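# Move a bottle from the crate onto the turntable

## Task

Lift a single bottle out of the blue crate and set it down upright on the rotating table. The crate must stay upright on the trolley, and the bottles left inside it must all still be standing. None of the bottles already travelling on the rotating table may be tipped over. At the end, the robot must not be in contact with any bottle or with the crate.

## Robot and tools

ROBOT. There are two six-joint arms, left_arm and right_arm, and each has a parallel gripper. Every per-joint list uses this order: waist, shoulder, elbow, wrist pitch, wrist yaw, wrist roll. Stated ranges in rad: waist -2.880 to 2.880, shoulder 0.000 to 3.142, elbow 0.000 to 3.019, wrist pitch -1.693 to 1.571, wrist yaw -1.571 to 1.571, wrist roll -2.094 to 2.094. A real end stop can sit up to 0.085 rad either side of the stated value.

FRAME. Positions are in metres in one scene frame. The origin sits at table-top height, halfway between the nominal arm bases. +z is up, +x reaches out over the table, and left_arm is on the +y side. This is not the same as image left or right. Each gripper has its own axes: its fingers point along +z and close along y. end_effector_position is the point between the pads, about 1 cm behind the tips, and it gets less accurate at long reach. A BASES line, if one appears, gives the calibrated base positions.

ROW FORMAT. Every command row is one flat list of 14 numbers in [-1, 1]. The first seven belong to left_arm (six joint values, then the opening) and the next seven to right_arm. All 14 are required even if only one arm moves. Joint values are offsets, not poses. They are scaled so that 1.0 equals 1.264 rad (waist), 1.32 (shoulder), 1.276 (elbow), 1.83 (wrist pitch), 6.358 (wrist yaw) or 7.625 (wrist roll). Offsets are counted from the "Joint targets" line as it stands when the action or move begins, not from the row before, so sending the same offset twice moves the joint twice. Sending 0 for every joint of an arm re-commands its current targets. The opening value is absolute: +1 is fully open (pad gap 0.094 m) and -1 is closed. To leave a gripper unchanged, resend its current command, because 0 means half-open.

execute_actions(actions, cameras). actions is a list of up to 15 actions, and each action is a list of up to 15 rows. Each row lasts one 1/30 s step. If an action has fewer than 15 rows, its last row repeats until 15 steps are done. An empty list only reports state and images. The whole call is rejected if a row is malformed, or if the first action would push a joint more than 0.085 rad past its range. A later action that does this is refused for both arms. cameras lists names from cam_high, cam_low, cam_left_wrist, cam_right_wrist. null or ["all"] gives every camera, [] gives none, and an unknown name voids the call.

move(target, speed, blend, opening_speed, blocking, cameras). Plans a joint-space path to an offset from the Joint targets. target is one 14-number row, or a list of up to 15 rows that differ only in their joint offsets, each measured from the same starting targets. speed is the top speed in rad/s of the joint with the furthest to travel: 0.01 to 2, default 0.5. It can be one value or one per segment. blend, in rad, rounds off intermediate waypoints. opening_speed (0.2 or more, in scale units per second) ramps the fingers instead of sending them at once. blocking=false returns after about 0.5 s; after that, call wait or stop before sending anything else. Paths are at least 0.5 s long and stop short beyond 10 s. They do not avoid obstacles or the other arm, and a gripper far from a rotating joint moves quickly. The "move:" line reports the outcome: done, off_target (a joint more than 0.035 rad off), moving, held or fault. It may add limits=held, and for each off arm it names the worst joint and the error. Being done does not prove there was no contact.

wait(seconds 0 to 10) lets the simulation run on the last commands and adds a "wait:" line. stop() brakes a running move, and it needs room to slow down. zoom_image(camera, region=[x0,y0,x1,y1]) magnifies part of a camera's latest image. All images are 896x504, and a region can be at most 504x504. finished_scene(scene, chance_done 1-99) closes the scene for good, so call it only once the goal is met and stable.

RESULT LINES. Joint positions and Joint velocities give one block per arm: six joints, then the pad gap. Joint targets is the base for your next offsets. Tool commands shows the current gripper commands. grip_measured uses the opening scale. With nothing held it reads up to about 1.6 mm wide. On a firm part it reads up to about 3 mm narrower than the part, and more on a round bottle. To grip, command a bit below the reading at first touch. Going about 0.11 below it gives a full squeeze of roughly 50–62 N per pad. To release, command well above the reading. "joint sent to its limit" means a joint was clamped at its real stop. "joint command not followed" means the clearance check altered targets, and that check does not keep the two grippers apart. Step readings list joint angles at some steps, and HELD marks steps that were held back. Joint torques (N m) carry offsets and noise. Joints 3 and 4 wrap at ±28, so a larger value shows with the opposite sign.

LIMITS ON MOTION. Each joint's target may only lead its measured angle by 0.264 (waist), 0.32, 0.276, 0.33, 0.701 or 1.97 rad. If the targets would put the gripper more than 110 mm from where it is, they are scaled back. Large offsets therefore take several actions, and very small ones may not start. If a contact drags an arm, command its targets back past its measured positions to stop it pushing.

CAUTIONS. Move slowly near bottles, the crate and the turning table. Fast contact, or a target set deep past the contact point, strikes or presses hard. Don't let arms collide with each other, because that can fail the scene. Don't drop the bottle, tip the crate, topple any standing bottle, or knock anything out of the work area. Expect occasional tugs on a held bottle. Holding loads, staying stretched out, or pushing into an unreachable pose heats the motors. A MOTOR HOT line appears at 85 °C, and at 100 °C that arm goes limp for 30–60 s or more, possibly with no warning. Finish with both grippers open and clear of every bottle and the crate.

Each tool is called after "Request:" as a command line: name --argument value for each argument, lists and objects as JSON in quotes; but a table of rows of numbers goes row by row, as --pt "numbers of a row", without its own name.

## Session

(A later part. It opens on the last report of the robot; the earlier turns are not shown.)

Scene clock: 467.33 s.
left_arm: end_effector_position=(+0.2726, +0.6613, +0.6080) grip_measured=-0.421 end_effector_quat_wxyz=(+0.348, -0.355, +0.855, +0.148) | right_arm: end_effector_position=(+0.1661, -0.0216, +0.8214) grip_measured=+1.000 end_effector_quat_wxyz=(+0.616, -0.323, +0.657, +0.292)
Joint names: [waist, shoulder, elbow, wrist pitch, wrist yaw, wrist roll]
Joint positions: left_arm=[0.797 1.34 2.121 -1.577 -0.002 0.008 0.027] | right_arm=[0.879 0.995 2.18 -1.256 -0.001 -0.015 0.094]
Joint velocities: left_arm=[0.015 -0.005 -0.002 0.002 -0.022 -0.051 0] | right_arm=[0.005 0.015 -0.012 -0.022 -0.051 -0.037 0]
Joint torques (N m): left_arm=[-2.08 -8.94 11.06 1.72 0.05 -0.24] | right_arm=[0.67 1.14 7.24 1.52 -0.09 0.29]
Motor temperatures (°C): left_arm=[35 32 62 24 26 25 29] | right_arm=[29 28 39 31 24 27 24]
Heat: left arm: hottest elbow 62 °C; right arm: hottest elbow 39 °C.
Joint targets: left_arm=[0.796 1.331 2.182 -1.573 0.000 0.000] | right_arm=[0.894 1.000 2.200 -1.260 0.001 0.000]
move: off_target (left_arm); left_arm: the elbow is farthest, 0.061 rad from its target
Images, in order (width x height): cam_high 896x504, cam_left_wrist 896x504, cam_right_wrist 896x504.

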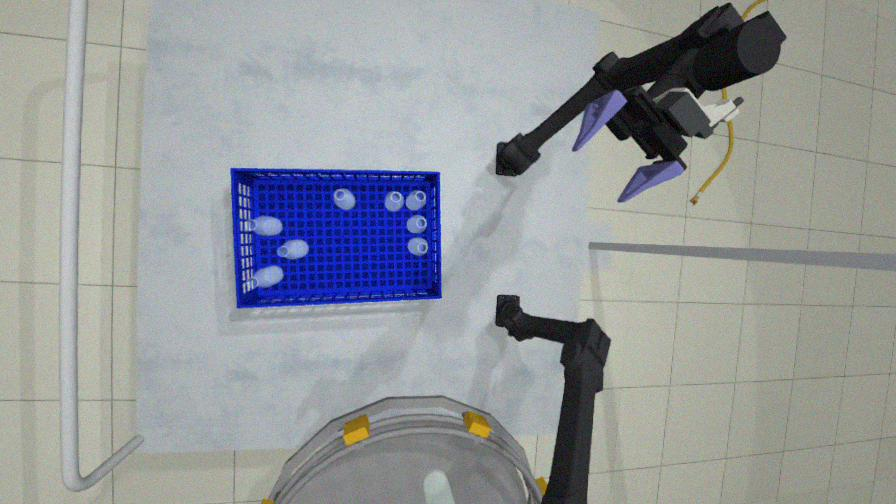

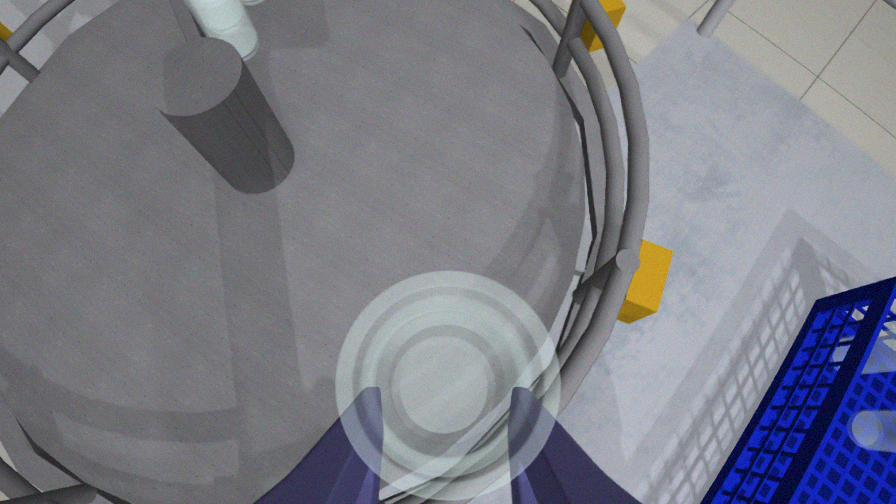

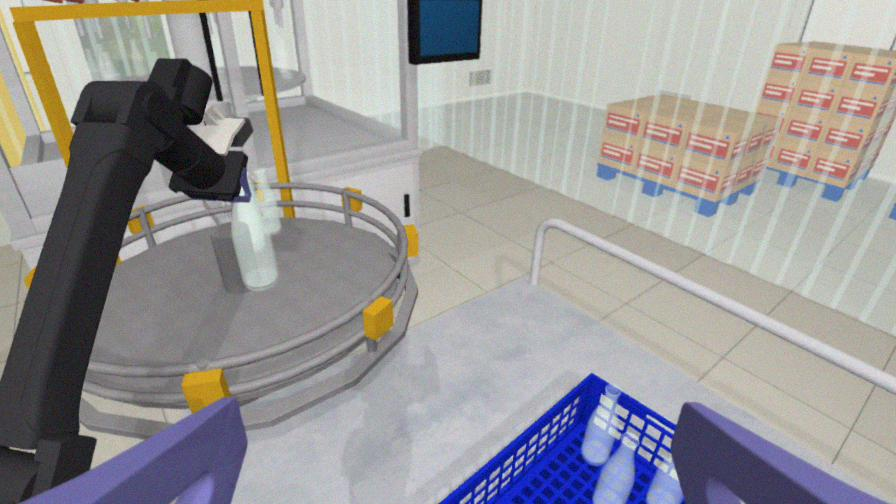

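Request:
move --pt "0 0.175 0.1034 0.0557 0 0 -0.6 0 0 0 0 0 0 1.0" --pt "0 0.3114 0.1207 0.1437 0 0 -0.6 0 0 0 0 0 0 1.0" --pt "0 0.247 -0.1042 0.2541 0 0 -0.6 0 0 0 0 0 0 1.0" --speed 0.4 --blend '[0.05, 0.05, 0]' --cameras '["cam_left_wrist", "cam_right_wrist"]'

Scene clock: 504.13 s.
left_arm: end_effector_position=(+0.4296, +0.8210, +0.4464) grip_measured=-0.421 end_effector_quat_wxyz=(+0.346, -0.355, +0.856, +0.148) | right_arm: end_effector_position=(+0.1661, -0.0216, +0.8214) grip_measured=+1.000 end_effector_quat_wxyz=(+0.616, -0.323, +0.657, +0.292)
Joint names: [waist, shoulder, elbow, wrist pitch, wrist yaw, wrist roll]
Joint positions: left_arm=[0.797 1.696 2.03 -1.134 -0.002 0.008 0.027] | right_arm=[0.879 0.995 2.18 -1.256 -0.001 -0.015 0.094]
Joint velocities: left_arm=[-0.015 -0.015 0.022 -0.002 0.007 -0.037 0] | right_arm=[0.005 -0.005 -0.002 0.007 -0.066 0.022 0]
Joint torques (N m): left_arm=[-1.79 -18.9 9.85 2.66 0.08 -0.21] | right_arm=[0.62 1.2 7.24 1.52 -0.09 0.29]
Motor temperatures (°C): left_arm=[35 32 56 24 26 25 29] | right_arm=[29 28 39 31 24 27 24]
Heat: left arm: hottest elbow 56 °C; right arm: hottest elbow 39 °C.
Joint targets: left_arm=[0.796 1.657 2.049 -1.108 0.000 0.000] | right_arm=[0.894 1.000 2.200 -1.260 0.001 0.000]
move: off_target (left_arm); left_arm: the shoulder is farthest, 0.039 rad from its target
Images, in order (width x height): cam_left_wrist 896x504, cam_right_wrist 896x504.

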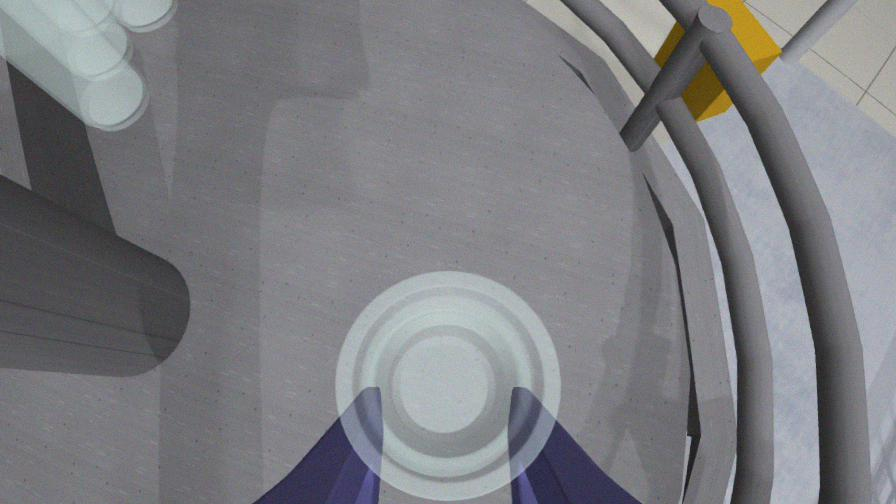

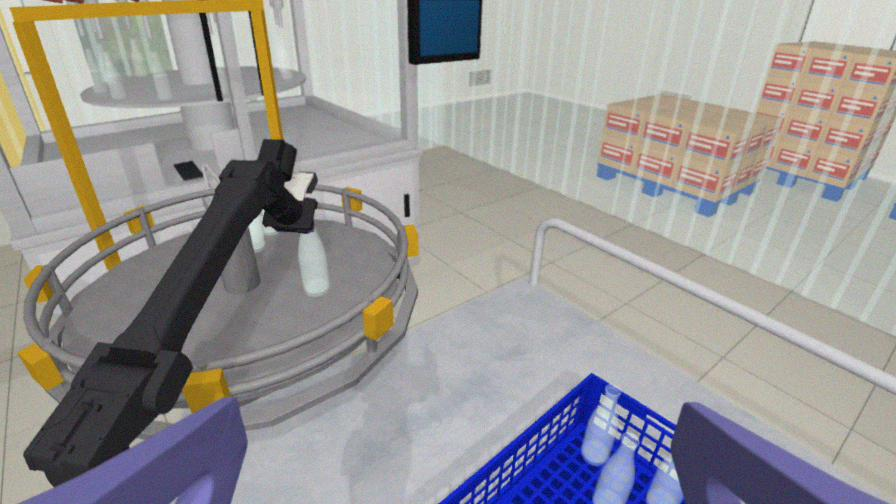

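Request:
move --target '[0, -0.0152, -0.0752, 0.0415, 0, 0, -0.6, 0, 0, 0, 0, 0, 0, 1.0]' --speed 0.25 --cameras '["cam_left_wrist", "cam_right_wrist"]'

Scene clock: 534.77 s.
left_arm: end_effector_position=(+0.4306, +0.8221, +0.4191) grip_measured=-0.421 end_effector_quat_wxyz=(+0.344, -0.355, +0.857, +0.147) | right_arm: end_effector_position=(+0.1661, -0.0216, +0.8214) grip_measured=+1.000 end_effector_quat_wxyz=(+0.616, -0.323, +0.657, +0.292)
Joint names: [waist, shoulder, elbow, wrist pitch, wrist yaw, wrist roll]
Joint positions: left_arm=[0.797 1.678 1.933 -1.058 -0.002 0.008 0.027] | right_arm=[0.879 0.995 2.18 -1.256 -0.001 -0.015 0.094]
Joint velocities: left_arm=[0.005 -0.015 -0.012 -0.027 -0.066 -0.022 0] | right_arm=[0.005 -0.005 -0.007 -0.012 0.022 -0.022 0]
Joint torques (N m): left_arm=[-1.85 -19.72 10.13 2.8 0.08 -0.16] | right_arm=[0.62 1.2 7.21 1.52 -0.09 0.29]
Motor temperatures (°C): left_arm=[35 37 57 24 26 25 29] | right_arm=[29 28 39 30 24 27 24]
Heat: left arm: hottest elbow 57 °C; right arm: hottest elbow 39 °C.
Joint targets: left_arm=[0.796 1.637 1.954 -1.032 0.000 0.000] | right_arm=[0.894 1.000 2.200 -1.260 0.001 0.000]
move: off_target (left_arm); left_arm: the shoulder is farthest, 0.041 rad from its target
Images, in order (width x height): cam_left_wrist 896x504, cam_right_wrist 896x504.

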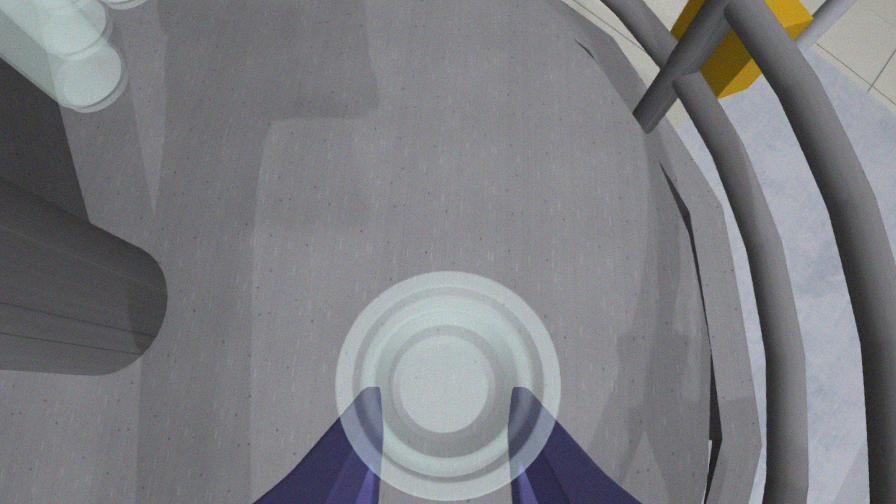

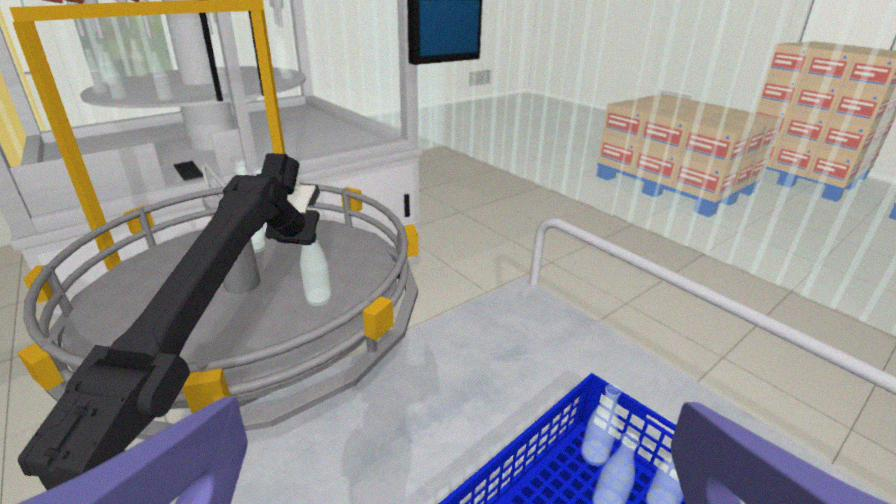

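Request:
zoom_image --camera "cam_right_wrist" --region '[220, 180, 440, 340]'

Request:
zoom_image --camera "cam_left_wrist" --region '[250, 200, 650, 504]'

Scaled by 2.291 from the camera's 896x504 image, which has a finer 1280x720 frame.

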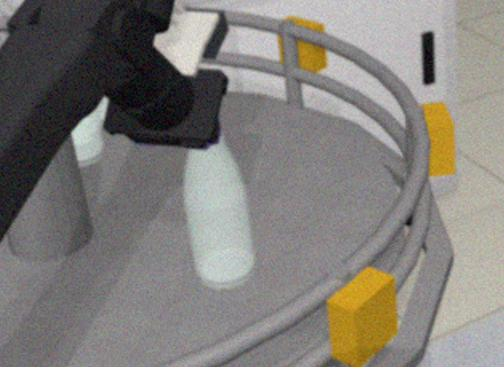

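Scaled by 1.260 from the camera's 896x504 image, which has a finer 1280x720 frame.

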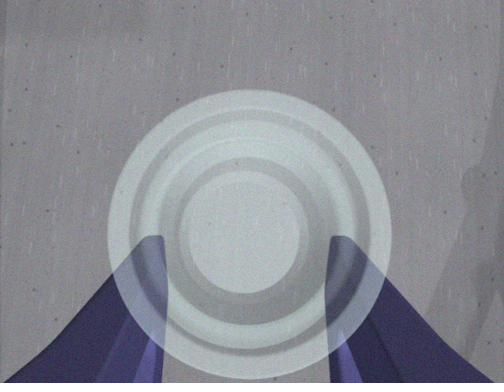

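Request:
move --target '[0, -0.0079, -0.0419, 0.0235, 0, 0, -0.6, 0, 0, 0, 0, 0, 0, 1.0]' --speed 0.1 --cameras '["cam_left_wrist"]'

Scene clock: 542.50 s.
left_arm: end_effector_position=(+0.4307, +0.8222, +0.4074) grip_measured=-0.421 end_effector_quat_wxyz=(+0.347, -0.355, +0.855, +0.148) | right_arm: end_effector_position=(+0.1661, -0.0216, +0.8214) grip_measured=+1.000 end_effector_quat_wxyz=(+0.616, -0.323, +0.657, +0.292)
Joint names: [waist, shoulder, elbow, wrist pitch, wrist yaw, wrist roll]
Joint positions: left_arm=[0.797 1.666 1.883 -1.014 -0.002 0.008 0.027] | right_arm=[0.879 0.995 2.18 -1.256 -0.001 -0.015 0.094]
Joint velocities: left_arm=[0.005 -0.015 -0.012 -0.002 -0.095 0.007 0] | right_arm=[-0.015 0.005 -0.027 0.012 -0.125 0.007 0]
Joint torques (N m): left_arm=[-1.2 -18.9 9.87 2.69 0.05 -0.22] | right_arm=[0.67 1.14 7.23 1.51 -0.09 0.29]
Motor temperatures (°C): left_arm=[35 37 56 24 25 25 29] | right_arm=[29 28 39 30 24 27 24]
Heat: left arm: hottest elbow 56 °C; right arm: hottest elbow 39 °C.
Joint targets: left_arm=[0.796 1.627 1.900 -0.989 0.000 0.000] | right_arm=[0.894 1.000 2.200 -1.260 0.001 0.000]
move: off_target (left_arm); left_arm: the shoulder is farthest, 0.039 rad from its target
Images, in order (width x height): cam_left_wrist 896x504.

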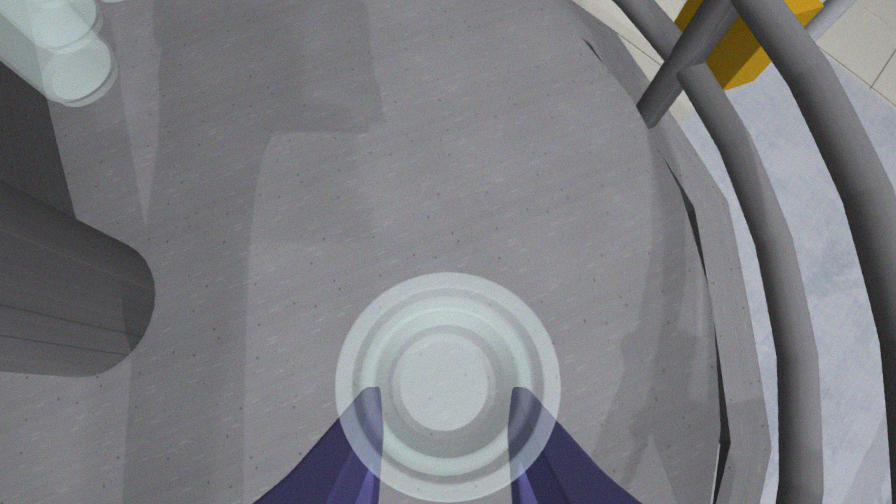

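Request:
move --target '[0, -0.0037, -0.0196, 0.011, 0, 0, -0.6, 0, 0, 0, 0, 0, 0, 1.0]' --speed 0.1 --cameras '["cam_left_wrist", "cam_right_wrist"]'

Scene clock: 551.90 s.
left_arm: end_effector_position=(+0.4305, +0.8219, +0.4072) grip_measured=-0.421 end_effector_quat_wxyz=(+0.353, -0.354, +0.853, +0.151) | right_arm: end_effector_position=(+0.1661, -0.0216, +0.8214) grip_measured=+1.000 end_effector_quat_wxyz=(+0.616, -0.323, +0.657, +0.292)
Joint names: [waist, shoulder, elbow, wrist pitch, wrist yaw, wrist roll]
Joint positions: left_arm=[0.797 1.656 1.862 -0.989 -0.002 0.008 0.027] | right_arm=[0.879 0.995 2.18 -1.256 -0.001 -0.015 0.094]
Joint velocities: left_arm=[-0.024 -0.015 -0.002 -0.042 -0.037 0.007 -0.001] | right_arm=[-0.005 0.024 -0.002 -0.002 -0.022 0.007 0]
Joint torques (N m): left_arm=[-2.02 -18.78 9.59 2.56 0.05 -0.22] | right_arm=[0.62 1.2 7.23 1.52 -0.09 0.3]
Motor temperatures (°C): left_arm=[35 36 55 24 25 25 29] | right_arm=[28 28 39 30 24 27 23]
Heat: left arm: hottest elbow 55 °C; right arm: hottest elbow 39 °C.
Joint targets: left_arm=[0.796 1.622 1.875 -0.969 0.000 0.000] | right_arm=[0.894 1.000 2.200 -1.260 0.001 0.000]
move: done
Images, in order (width x height): cam_left_wrist 896x504, cam_right_wrist 896x504.

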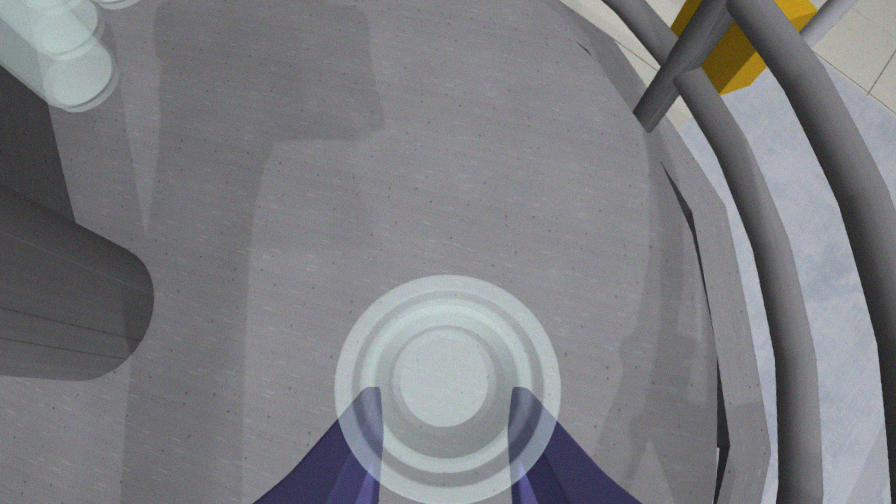

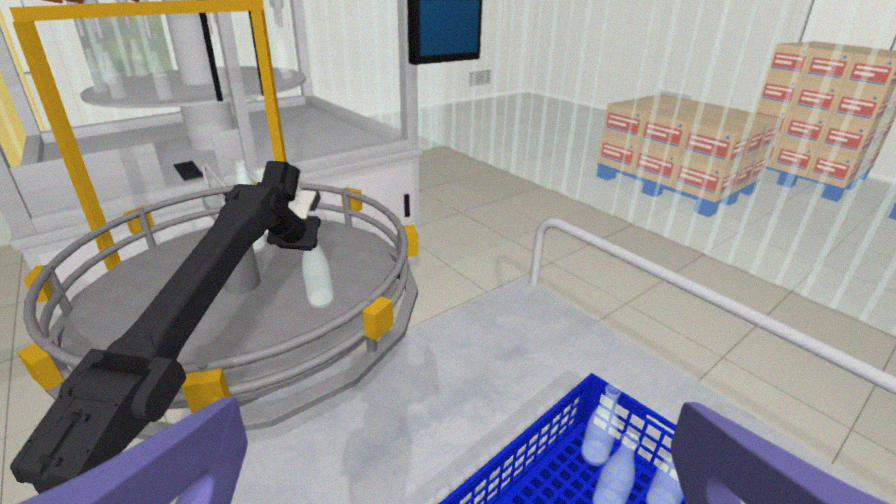

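Request:
execute_actions --actions '[]' --cameras '["cam_left_wrist"]'

Scene clock: 595.50 s.
left_arm: end_effector_position=(+0.4303, +0.8200, +0.4074) grip_measured=-0.421 end_effector_quat_wxyz=(+0.356, -0.354, +0.852, +0.149) | right_arm: end_effector_position=(+0.1661, -0.0216, +0.8214) grip_measured=+1.000 end_effector_quat_wxyz=(+0.616, -0.323, +0.657, +0.292)
Joint names: [waist, shoulder, elbow, wrist pitch, wrist yaw, wrist roll]
Joint positions: left_arm=[0.796 1.649 1.854 -0.983 0.001 0.005 0.027] | right_arm=[0.879 0.995 2.18 -1.256 -0.001 -0.015 0.094]
Joint velocities: left_arm=[-0.005 -0.005 0.012 0.002 0.037 -0.051 0] | right_arm=[0.015 -0.024 -0.002 -0.012 -0.11 -0.022 0]
Joint torques (N m): left_arm=[-2.02 -18.2 10.18 2.18 -0.08 -0.17] | right_arm=[0.67 1.14 7.24 1.52 -0.09 0.29]
Motor temperatures (°C): left_arm=[35 39 53 24 25 25 29] | right_arm=[28 27 39 30 24 27 23]
Heat: left arm: hottest elbow 53 °C; right arm: hottest elbow 39 °C.
Joint targets: left_arm=[0.796 1.622 1.875 -0.969 0.000 0.000] | right_arm=[0.894 1.000 2.200 -1.260 0.001 0.000]
Tool commands: left_gripper/opening=-0.6 right_gripper/opening=+1.0
Images, in order (width x height): cam_left_wrist 896x504.

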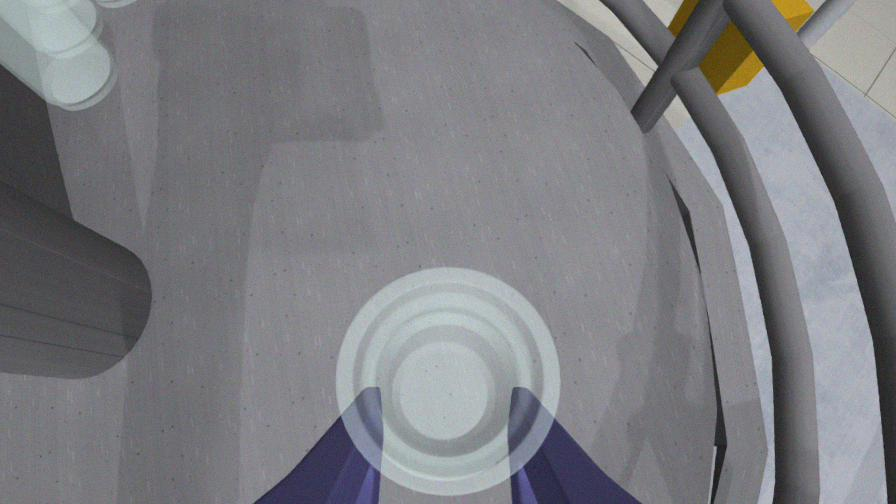

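Request:
move --target '[0, 0.0712, 0.1881, -0.1169, 0, 0, -0.6, 0, 0, 0, 0, 0, 0, 1.0]' --speed 0.4 --cameras '["cam_left_wrist", "cam_right_wrist"]'

Scene clock: 636.63 s.
left_arm: end_effector_position=(+0.4306, +0.8203, +0.4241) grip_measured=-0.421 end_effector_quat_wxyz=(+0.316, -0.361, +0.867, +0.133) | right_arm: end_effector_position=(+0.1661, -0.0216, +0.8214) grip_measured=+1.000 end_effector_quat_wxyz=(+0.616, -0.323, +0.657, +0.292)
Joint names: [waist, shoulder, elbow, wrist pitch, wrist yaw, wrist roll]
Joint positions: left_arm=[0.796 1.725 2.04 -1.186 0.001 0.005 0.027] | right_arm=[0.879 0.995 2.18 -1.256 -0.001 -0.015 0.094]
Joint velocities: left_arm=[-0.015 0.005 -0.012 0.002 -0.037 -0.081 -0.001] | right_arm=[-0.015 0.005 -0.017 -0.007 -0.007 -0.007 0]
Joint torques (N m): left_arm=[-2.08 -17.08 13.7 1.57 -0.05 -0.17] | right_arm=[0.67 1.14 7.24 1.52 -0.09 0.29]
Motor temperatures (°C): left_arm=[34 39 52 24 25 25 30] | right_arm=[28 27 39 30 24 26 23]
Heat: left arm: hottest elbow 52 °C; right arm: hottest elbow 39 °C.
Joint targets: left_arm=[0.796 1.715 2.115 -1.183 0.000 0.000] | right_arm=[0.894 1.000 2.200 -1.260 0.001 0.000]
move: off_target (left_arm); left_arm: the elbow is farthest, 0.075 rad from its target
Images, in order (width x height): cam_left_wrist 896x504, cam_right_wrist 896x504.

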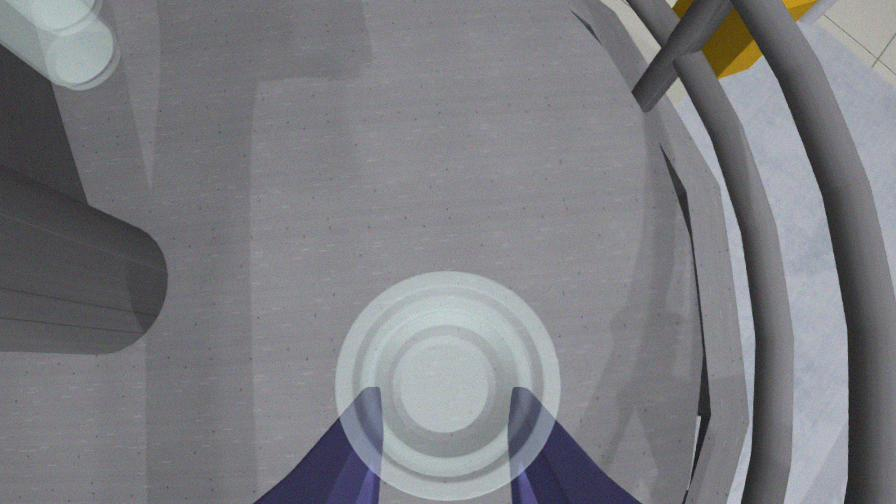

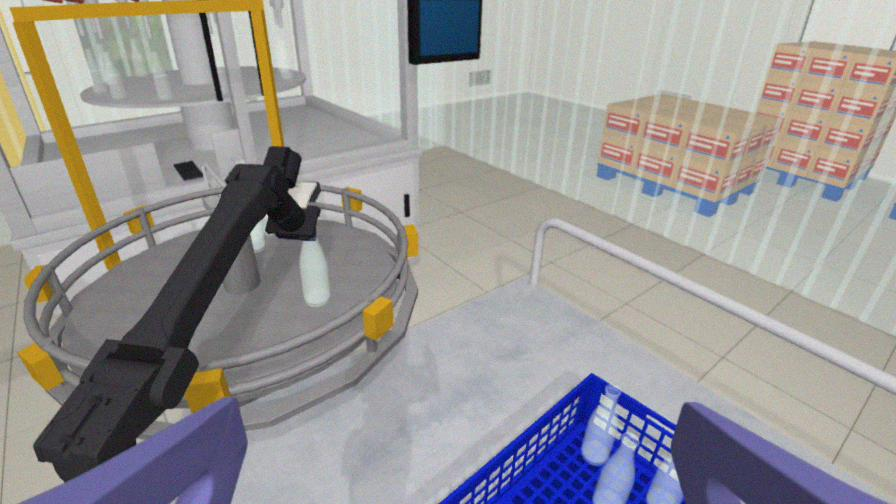

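Request:
wait --seconds 0.1 --cameras '["cam_left_wrist"]'

Request:
zoom_image --camera "cam_left_wrist" --region '[250, 60, 650, 280]'

Request:
wait --seconds 0.5 --cameras '["cam_left_wrist"]'

Request:
zoom_image --camera "cam_left_wrist" --region '[250, 60, 650, 280]'

Scene clock: 656.03 s.
left_arm: end_effector_position=(+0.4306, +0.8203, +0.4241) grip_measured=-0.421 end_effector_quat_wxyz=(+0.316, -0.361, +0.867, +0.133) | right_arm: end_effector_position=(+0.1661, -0.0216, +0.8214) grip_measured=+1.000 end_effector_quat_wxyz=(+0.616, -0.323, +0.657, +0.292)
Joint names: [waist, shoulder, elbow, wrist pitch, wrist yaw, wrist roll]
Joint positions: left_arm=[0.796 1.725 2.04 -1.186 0.001 0.005 0.027] | right_arm=[0.879 0.995 2.18 -1.256 -0.001 -0.015 0.094]
Joint velocities: left_arm=[-0.005 -0.005 0.012 0.002 -0.051 0.007 0] | right_arm=[-0.005 -0.005 -0.002 -0.012 -0.022 0.022 0]
Joint torques (N m): left_arm=[-2.08 -17.14 13.78 1.47 -0.05 -0.19] | right_arm=[0.67 1.2 7.23 1.51 -0.09 0.29]
Motor temperatures (°C): left_arm=[34 38 57 24 25 25 30] | right_arm=[28 27 39 30 24 26 23]
Heat: left arm: hottest elbow 57 °C; right arm: hottest elbow 39 °C.
Joint targets: left_arm=[0.796 1.715 2.115 -1.183 0.000 0.000] | right_arm=[0.894 1.000 2.200 -1.260 0.001 0.000]
Tool commands: left_gripper/opening=-0.6 right_gripper/opening=+1.0
wait: 0.10 s; at rest from the start
Images, in order (width x height): cam_left_wrist 896x504.

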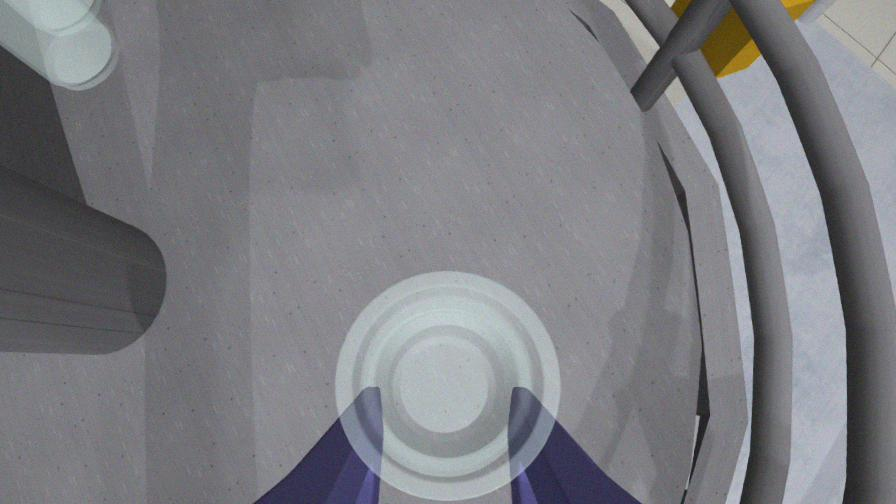

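Scaled by 1.260 from the camera's 896x504 image, which has a finer 1280x720 frame.

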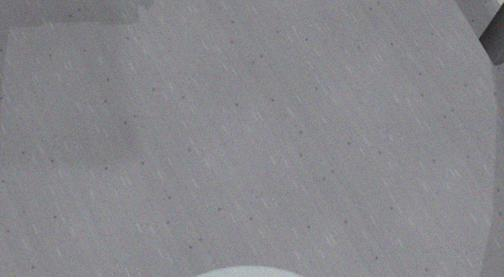

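Scene clock: 656.53 s.
left_arm: end_effector_position=(+0.4306, +0.8203, +0.4241) grip_measured=-0.421 end_effector_quat_wxyz=(+0.316, -0.361, +0.867, +0.133) | right_arm: end_effector_position=(+0.1661, -0.0216, +0.8214) grip_measured=+1.000 end_effector_quat_wxyz=(+0.616, -0.323, +0.657, +0.292)
Joint names: [waist, shoulder, elbow, wrist pitch, wrist yaw, wrist roll]
Joint positions: left_arm=[0.796 1.725 2.04 -1.186 0.001 0.005 0.027] | right_arm=[0.879 0.995 2.18 -1.256 -0.001 -0.015 0.094]
Joint velocities: left_arm=[-0.024 -0.015 -0.007 0.002 -0.066 0.007 -0.001] | right_arm=[-0.015 -0.005 -0.007 0.002 0.022 0.007 0]
Joint torques (N m): left_arm=[-1.79 -17.67 13.6 1.66 -0.06 -0.19] | right_arm=[0.67 1.2 7.23 1.51 -0.09 0.29]
Motor temperatures (°C): left_arm=[34 38 57 24 25 25 30] | right_arm=[28 27 39 30 24 26 23]
Heat: left arm: hottest elbow 57 °C; right arm: hottest elbow 39 °C.
Joint targets: left_arm=[0.796 1.715 2.115 -1.183 0.000 0.000] | right_arm=[0.894 1.000 2.200 -1.260 0.001 0.000]
Tool commands: left_gripper/opening=-0.6 right_gripper/opening=+1.0
wait: 0.50 s; at rest by 0.17 s
Images, in order (width x height): cam_left_wrist 896x504.

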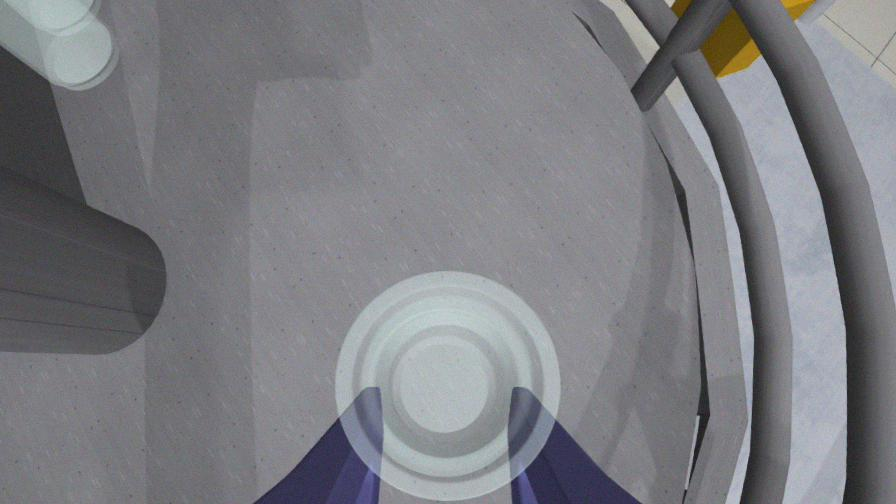

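Scaled by 1.260 from the camera's 896x504 image, which has a finer 1280x720 frame.

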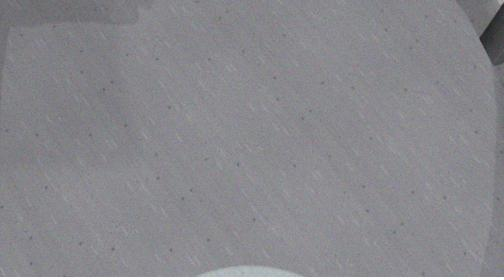

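Request:
move --target '[0, -0.052, -0.1194, 0.0703, 0, 0, -0.6, 0, 0, 0, 0, 0, 0, 1.0]' --speed 0.2 --cameras '["cam_left_wrist"]'

Scene clock: 696.90 s.
left_arm: end_effector_position=(+0.4313, +0.8210, +0.4158) grip_measured=-0.421 end_effector_quat_wxyz=(+0.337, -0.357, +0.860, +0.142) | right_arm: end_effector_position=(+0.1661, -0.0216, +0.8214) grip_measured=+1.000 end_effector_quat_wxyz=(+0.616, -0.323, +0.657, +0.292)
Joint names: [waist, shoulder, elbow, wrist pitch, wrist yaw, wrist roll]
Joint positions: left_arm=[0.796 1.687 1.944 -1.08 0.001 0.005 0.027] | right_arm=[0.879 0.995 2.18 -1.256 -0.001 -0.015 0.094]
Joint velocities: left_arm=[-0.005 0.005 0.007 -0.012 -0.051 -0.022 0] | right_arm=[-0.005 -0.005 0.012 -0.017 -0.037 -0.037 0]
Joint torques (N m): left_arm=[-1.44 -19.55 9.94 2.63 -0.05 -0.18] | right_arm=[0.62 1.2 7.23 1.54 -0.09 0.29]
Motor temperatures (°C): left_arm=[34 38 62 23 25 25 30] | right_arm=[28 27 39 29 24 26 23]
Heat: left arm: hottest elbow 62 °C; right arm: hottest elbow 39 °C.
Joint targets: left_arm=[0.796 1.647 1.963 -1.054 0.000 0.000] | right_arm=[0.894 1.000 2.200 -1.260 0.001 0.000]
move: off_target (left_arm); left_arm: the shoulder is farthest, 0.041 rad from its target
Images, in order (width x height): cam_left_wrist 896x504.

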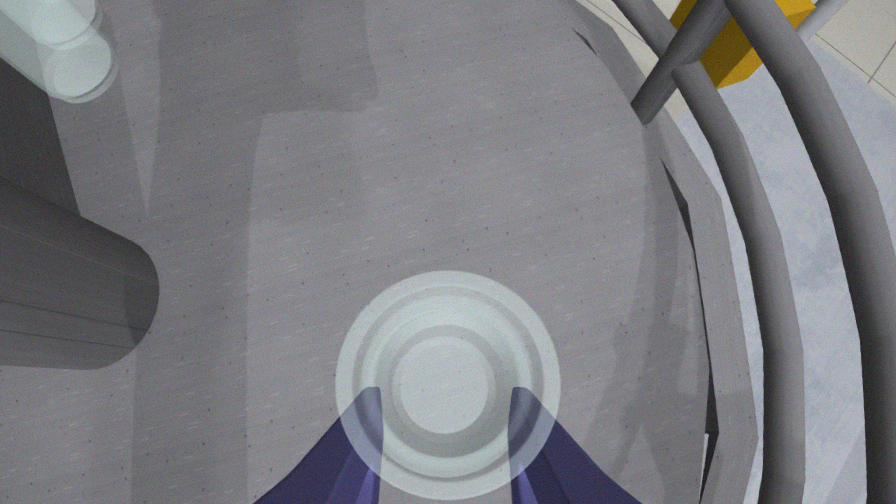

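Request:
execute_actions --actions '[[[0,0,-0.0001,0.0001,0,0,-0.6,0,0,0,0,0,0,1],[0,-0.0002,-0.001,0.0006,0,0,-0.6,0,0,0,0,0,0,1],[0,-0.0006,-0.0029,0.0016,0,0,-0.6,0,0,0,0,0,0,1],[0,-0.0012,-0.006,0.0033,0,0,-0.6,0,0,0,0,0,0,1],[0,-0.0019,-0.0098,0.0055,0,0,-0.6,0,0,0,0,0,0,1],[0,-0.0028,-0.0142,0.0079,0,0,-0.6,0,0,0,0,0,0,1],[0,-0.0036,-0.0186,0.0103,0,0,-0.6,0,0,0,0,0,0,1],[0,-0.0043,-0.0224,0.0125,0,0,-0.6,0,0,0,0,0,0,1],[0,-0.0049,-0.0255,0.0142,0,0,-0.6,0,0,0,0,0,0,1],[0,-0.0053,-0.0274,0.0152,0,0,-0.6,0,0,0,0,0,0,1],[0,-0.0055,-0.0283,0.0157,0,0,-0.6,0,0,0,0,0,0,1],[0,-0.0055,-0.0284,0.0158,0,0,-0.6,0,0,0,0,0,0,1]],[[0,0,0,0,0,0,-0.6,0,0,0,0,0,0,1],[0,0,0,0,0,0,-0.6,0,0,0,0,0,0,1],[0,0,0,0,0,0,-0.6,0,0,0,0,0,0,1],[0,0,0,0,0,0,-0.6,0,0,0,0,0,0,1],[0,0,0,0,0,0,-0.6,0,0,0,0,0,0,1],[0,0,0,0,0,0,1,0,0,0,0,0,0,1]],[[0,0,0,0,0,0,1,0,0,0,0,0,0,1],[0,0,0,0,0,0,1,0,0,0,0,0,0,1],[0,-0.0001,0.0001,-0.0001,0,0,1,0,0,0,0,0,0,1],[0,-0.0005,0.0004,-0.0006,0,0,1,0,0,0,0,0,0,1],[0,-0.0014,0.0013,-0.0018,0,0,1,0,0,0,0,0,0,1],[0,-0.0032,0.0029,-0.0039,0,0,1,0,0,0,0,0,0,1],[0,-0.0058,0.0053,-0.0071,0,0,1,0,0,0,0,0,0,1],[0,-0.0093,0.0085,-0.0114,0,0,1,0,0,0,0,0,0,1],[0,-0.0137,0.0125,-0.0168,0,0,1,0,0,0,0,0,0,1],[0,-0.0189,0.0173,-0.0232,0,0,1,0,0,0,0,0,0,1],[0,-0.0248,0.0226,-0.0304,0,0,1,0,0,0,0,0,0,1],[0,-0.0313,0.0285,-0.0383,0,0,1,0,0,0,0,0,0,1],[0,-0.0381,0.0347,-0.0466,0,0,1,0,0,0,0,0,0,1],[0,-0.0451,0.0412,-0.0552,0,0,1,0,0,0,0,0,0,1],[0,-0.0521,0.0476,-0.0638,0,0,1,0,0,0,0,0,0,1]],[[0,-0.0068,0.0062,-0.0083,0,0,1,0,0,0,0,0,0,1],[0,-0.0133,0.0121,-0.0162,0,0,1,0,0,0,0,0,0,1],[0,-0.0192,0.0175,-0.0234,0,0,1,0,0,0,0,0,0,1],[0,-0.0244,0.0222,-0.0298,0,0,1,0,0,0,0,0,0,1],[0,-0.0287,0.0262,-0.0352,0,0,1,0,0,0,0,0,0,1],[0,-0.0323,0.0294,-0.0395,0,0,1,0,0,0,0,0,0,1],[0,-0.0349,0.0318,-0.0427,0,0,1,0,0,0,0,0,0,1],[0,-0.0366,0.0334,-0.0448,0,0,1,0,0,0,0,0,0,1],[0,-0.0376,0.0343,-0.0461,0,0,1,0,0,0,0,0,0,1],[0,-0.038,0.0347,-0.0465,0,0,1,0,0,0,0,0,0,1],[0,-0.0381,0.0347,-0.0466,0,0,1,0,0,0,0,0,0,1]]]' --cameras '["cam_left_wrist", "cam_right_wrist"]'

Scene clock: 730.53 s.
left_arm: end_effector_position=(+0.3743, +0.7632, +0.5211) grip_measured=+0.998 end_effector_quat_wxyz=(+0.370, -0.352, +0.846, +0.155) | right_arm: end_effector_position=(+0.1661, -0.0216, +0.8214) grip_measured=+1.000 end_effector_quat_wxyz=(+0.616, -0.323, +0.657, +0.292)
Joint names: [waist, shoulder, elbow, wrist pitch, wrist yaw, wrist roll]
Joint positions: left_arm=[0.796 1.515 1.993 -1.222 0.001 0.005 0.094] | right_arm=[0.879 0.995 2.18 -1.256 -0.001 -0.015 0.094]
Joint velocities: left_arm=[-0.005 -0.005 -0.012 0.002 -0.051 0.037 0] | right_arm=[-0.005 -0.005 -0.007 -0.022 0.095 -0.022 0]
Joint torques (N m): left_arm=[-1.73 -12.75 10.85 1.26 -0.05 -0.16] | right_arm=[0.62 1.2 7.23 1.52 -0.09 0.29]
Motor temperatures (°C): left_arm=[34 40 58 24 25 25 30] | right_arm=[27 27 39 29 24 26 23]
Heat: left arm: hottest elbow 58 °C; right arm: hottest elbow 39 °C.
Joint targets: left_arm=[0.796 1.520 2.031 -1.227 0.000 0.000] | right_arm=[0.894 1.000 2.200 -1.260 0.001 0.000]
Step readings (joint positions of left_arm | right_arm):
0: [0.796 1.687 1.944 -1.080 0.001 0.005] | [0.879 0.995 2.180 -1.256 -0.001 -0.015]
1: [0.796 1.687 1.944 -1.080 0.001 0.005] | [0.879 0.995 2.180 -1.256 -0.001 -0.015]
2: [0.796 1.687 1.944 -1.080 0.001 0.005] | [0.879 0.995 2.180 -1.256 -0.001 -0.015]
4: [0.796 1.687 1.944 -1.080 0.001 0.005] | [0.879 0.995 2.180 -1.256 -0.001 -0.015]
8: [0.796 1.684 1.936 -1.072 0.001 0.005] | [0.879 0.995 2.180 -1.256 -0.001 -0.015]
15: [0.796 1.680 1.912 -1.054 0.001 0.005] | [0.879 0.995 2.180 -1.256 -0.001 -0.015]
16: [0.796 1.680 1.912 -1.052 0.001 0.005] | [0.879 0.995 2.180 -1.256 -0.001 -0.015]
17: [0.796 1.680 1.911 -1.051 0.001 0.005] | [0.879 0.995 2.180 -1.256 -0.001 -0.015]
19: [0.796 1.680 1.911 -1.049 0.001 0.005] | [0.879 0.995 2.180 -1.256 -0.001 -0.015]
23: [0.796 1.678 1.910 -1.046 0.001 0.005] | [0.879 0.995 2.180 -1.256 -0.001 -0.015]
30: [0.796 1.657 1.910 -1.041 0.001 0.005] | [0.879 0.995 2.180 -1.256 -0.001 -0.015]
31: [0.796 1.654 1.910 -1.040 0.001 0.005] | [0.879 0.995 2.180 -1.256 -0.001 -0.015]
32: [0.796 1.652 1.910 -1.040 0.001 0.005] | [0.879 0.995 2.180 -1.256 -0.001 -0.015]
34: [0.796 1.650 1.910 -1.040 0.001 0.005] | [0.879 0.995 2.180 -1.256 -0.001 -0.015]
38: [0.796 1.650 1.910 -1.040 0.001 0.005] | [0.879 0.995 2.180 -1.256 -0.001 -0.015]
45: [0.796 1.640 1.910 -1.076 0.001 0.005] | [0.879 0.995 2.180 -1.256 -0.001 -0.015]
46: [0.796 1.634 1.910 -1.090 0.001 0.005] | [0.879 0.995 2.180 -1.256 -0.001 -0.015]
47: [0.796 1.628 1.911 -1.102 0.001 0.005] | [0.879 0.995 2.180 -1.256 -0.001 -0.015]
49: [0.796 1.613 1.916 -1.132 0.001 0.005] | [0.879 0.995 2.180 -1.256 -0.001 -0.015]
53: [0.796 1.577 1.945 -1.181 0.001 0.005] | [0.879 0.995 2.180 -1.256 -0.001 -0.015]
60: [0.796 1.516 1.987 -1.216 0.001 0.005] | [0.879 0.995 2.180 -1.256 -0.001 -0.015]
Images, in order (width x height): cam_left_wrist 896x504, cam_right_wrist 896x504.

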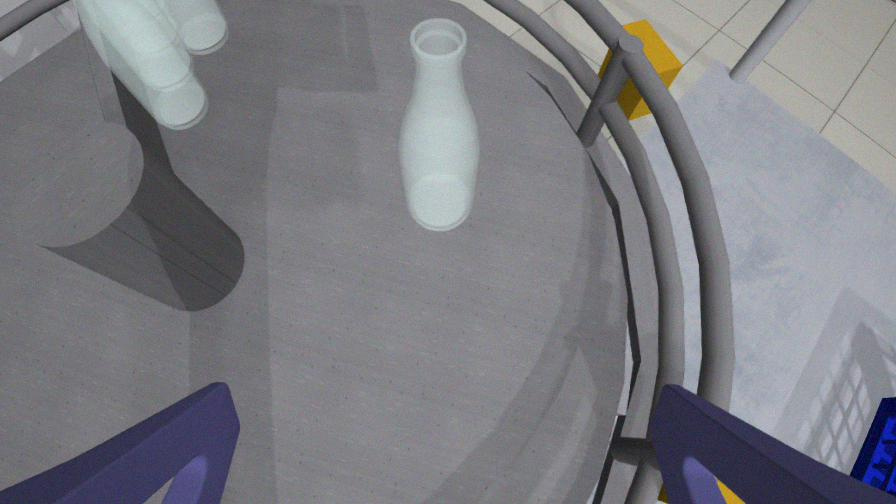

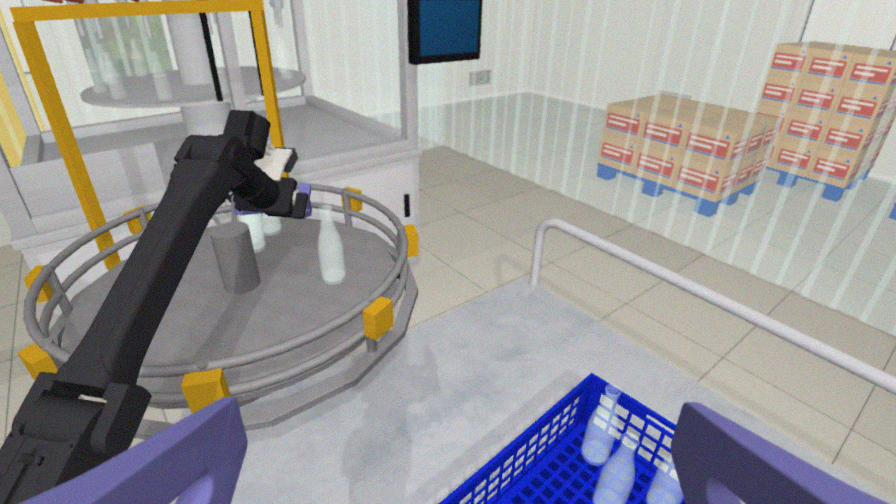

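Request:
wait --seconds 0 --cameras '["cam_left_wrist", "cam_high"]'

Scene clock: 740.40 s.
left_arm: end_effector_position=(+0.3743, +0.7632, +0.5211) grip_measured=+0.998 end_effector_quat_wxyz=(+0.370, -0.352, +0.846, +0.155) | right_arm: end_effector_position=(+0.1661, -0.0216, +0.8214) grip_measured=+1.000 end_effector_quat_wxyz=(+0.616, -0.323, +0.657, +0.292)
Joint names: [waist, shoulder, elbow, wrist pitch, wrist yaw, wrist roll]
Joint positions: left_arm=[0.796 1.515 1.993 -1.222 0.001 0.005 0.094] | right_arm=[0.879 0.995 2.18 -1.256 -0.001 -0.015 0.094]
Joint velocities: left_arm=[-0.015 0.005 -0.017 -0.007 -0.007 -0.022 0] | right_arm=[-0.005 0.005 0.012 -0.022 -0.051 -0.051 0]
Joint torques (N m): left_arm=[-1.96 -12.57 10.88 1.46 -0.09 -0.19] | right_arm=[0.62 1.14 7.23 1.52 -0.09 0.29]
Motor temperatures (°C): left_arm=[34 39 57 23 25 25 29] | right_arm=[27 27 39 29 24 26 23]
Heat: left arm: hottest elbow 57 °C; right arm: hottest elbow 39 °C.
Joint targets: left_arm=[0.796 1.520 2.031 -1.227 0.000 0.000] | right_arm=[0.894 1.000 2.200 -1.260 0.001 0.000]
Tool commands: left_gripper/opening=+1.0 right_gripper/opening=+1.0
Images, in order (width x height): cam_high 896x504, cam_left_wrist 896x504.

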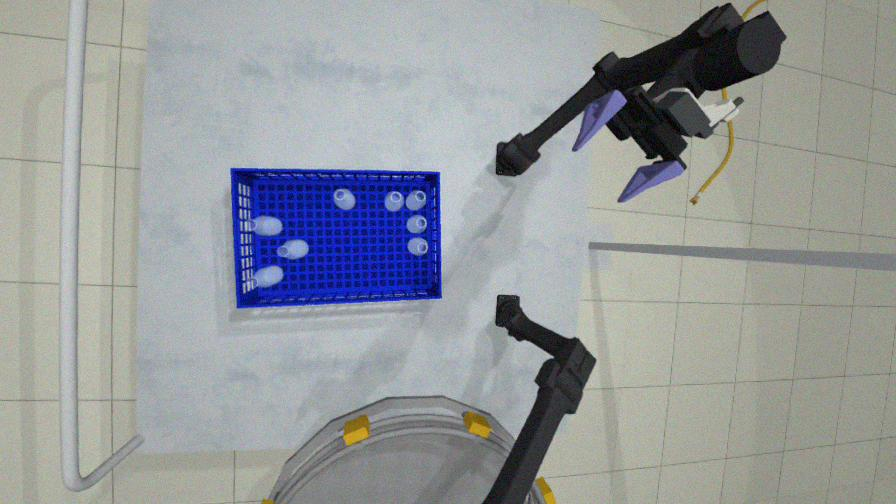

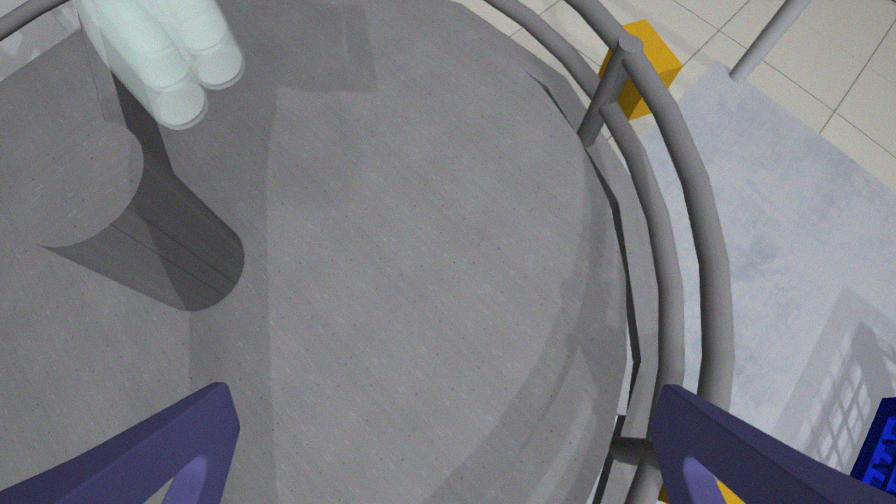

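Request:
zoom_image --camera "cam_left_wrist" --region '[40, 0, 300, 150]'

Scaled by 1.938 from the camera's 896x504 image, which has a finer 1280x720 frame.

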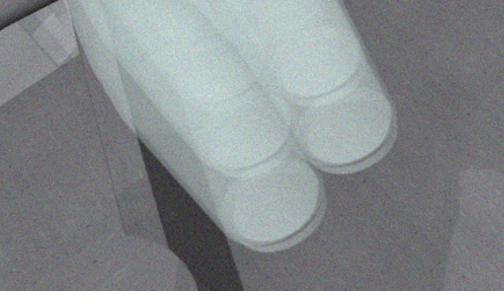

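Request:
finished_scene --scene 1 --chance_done 90

The scene is finished: the task was done.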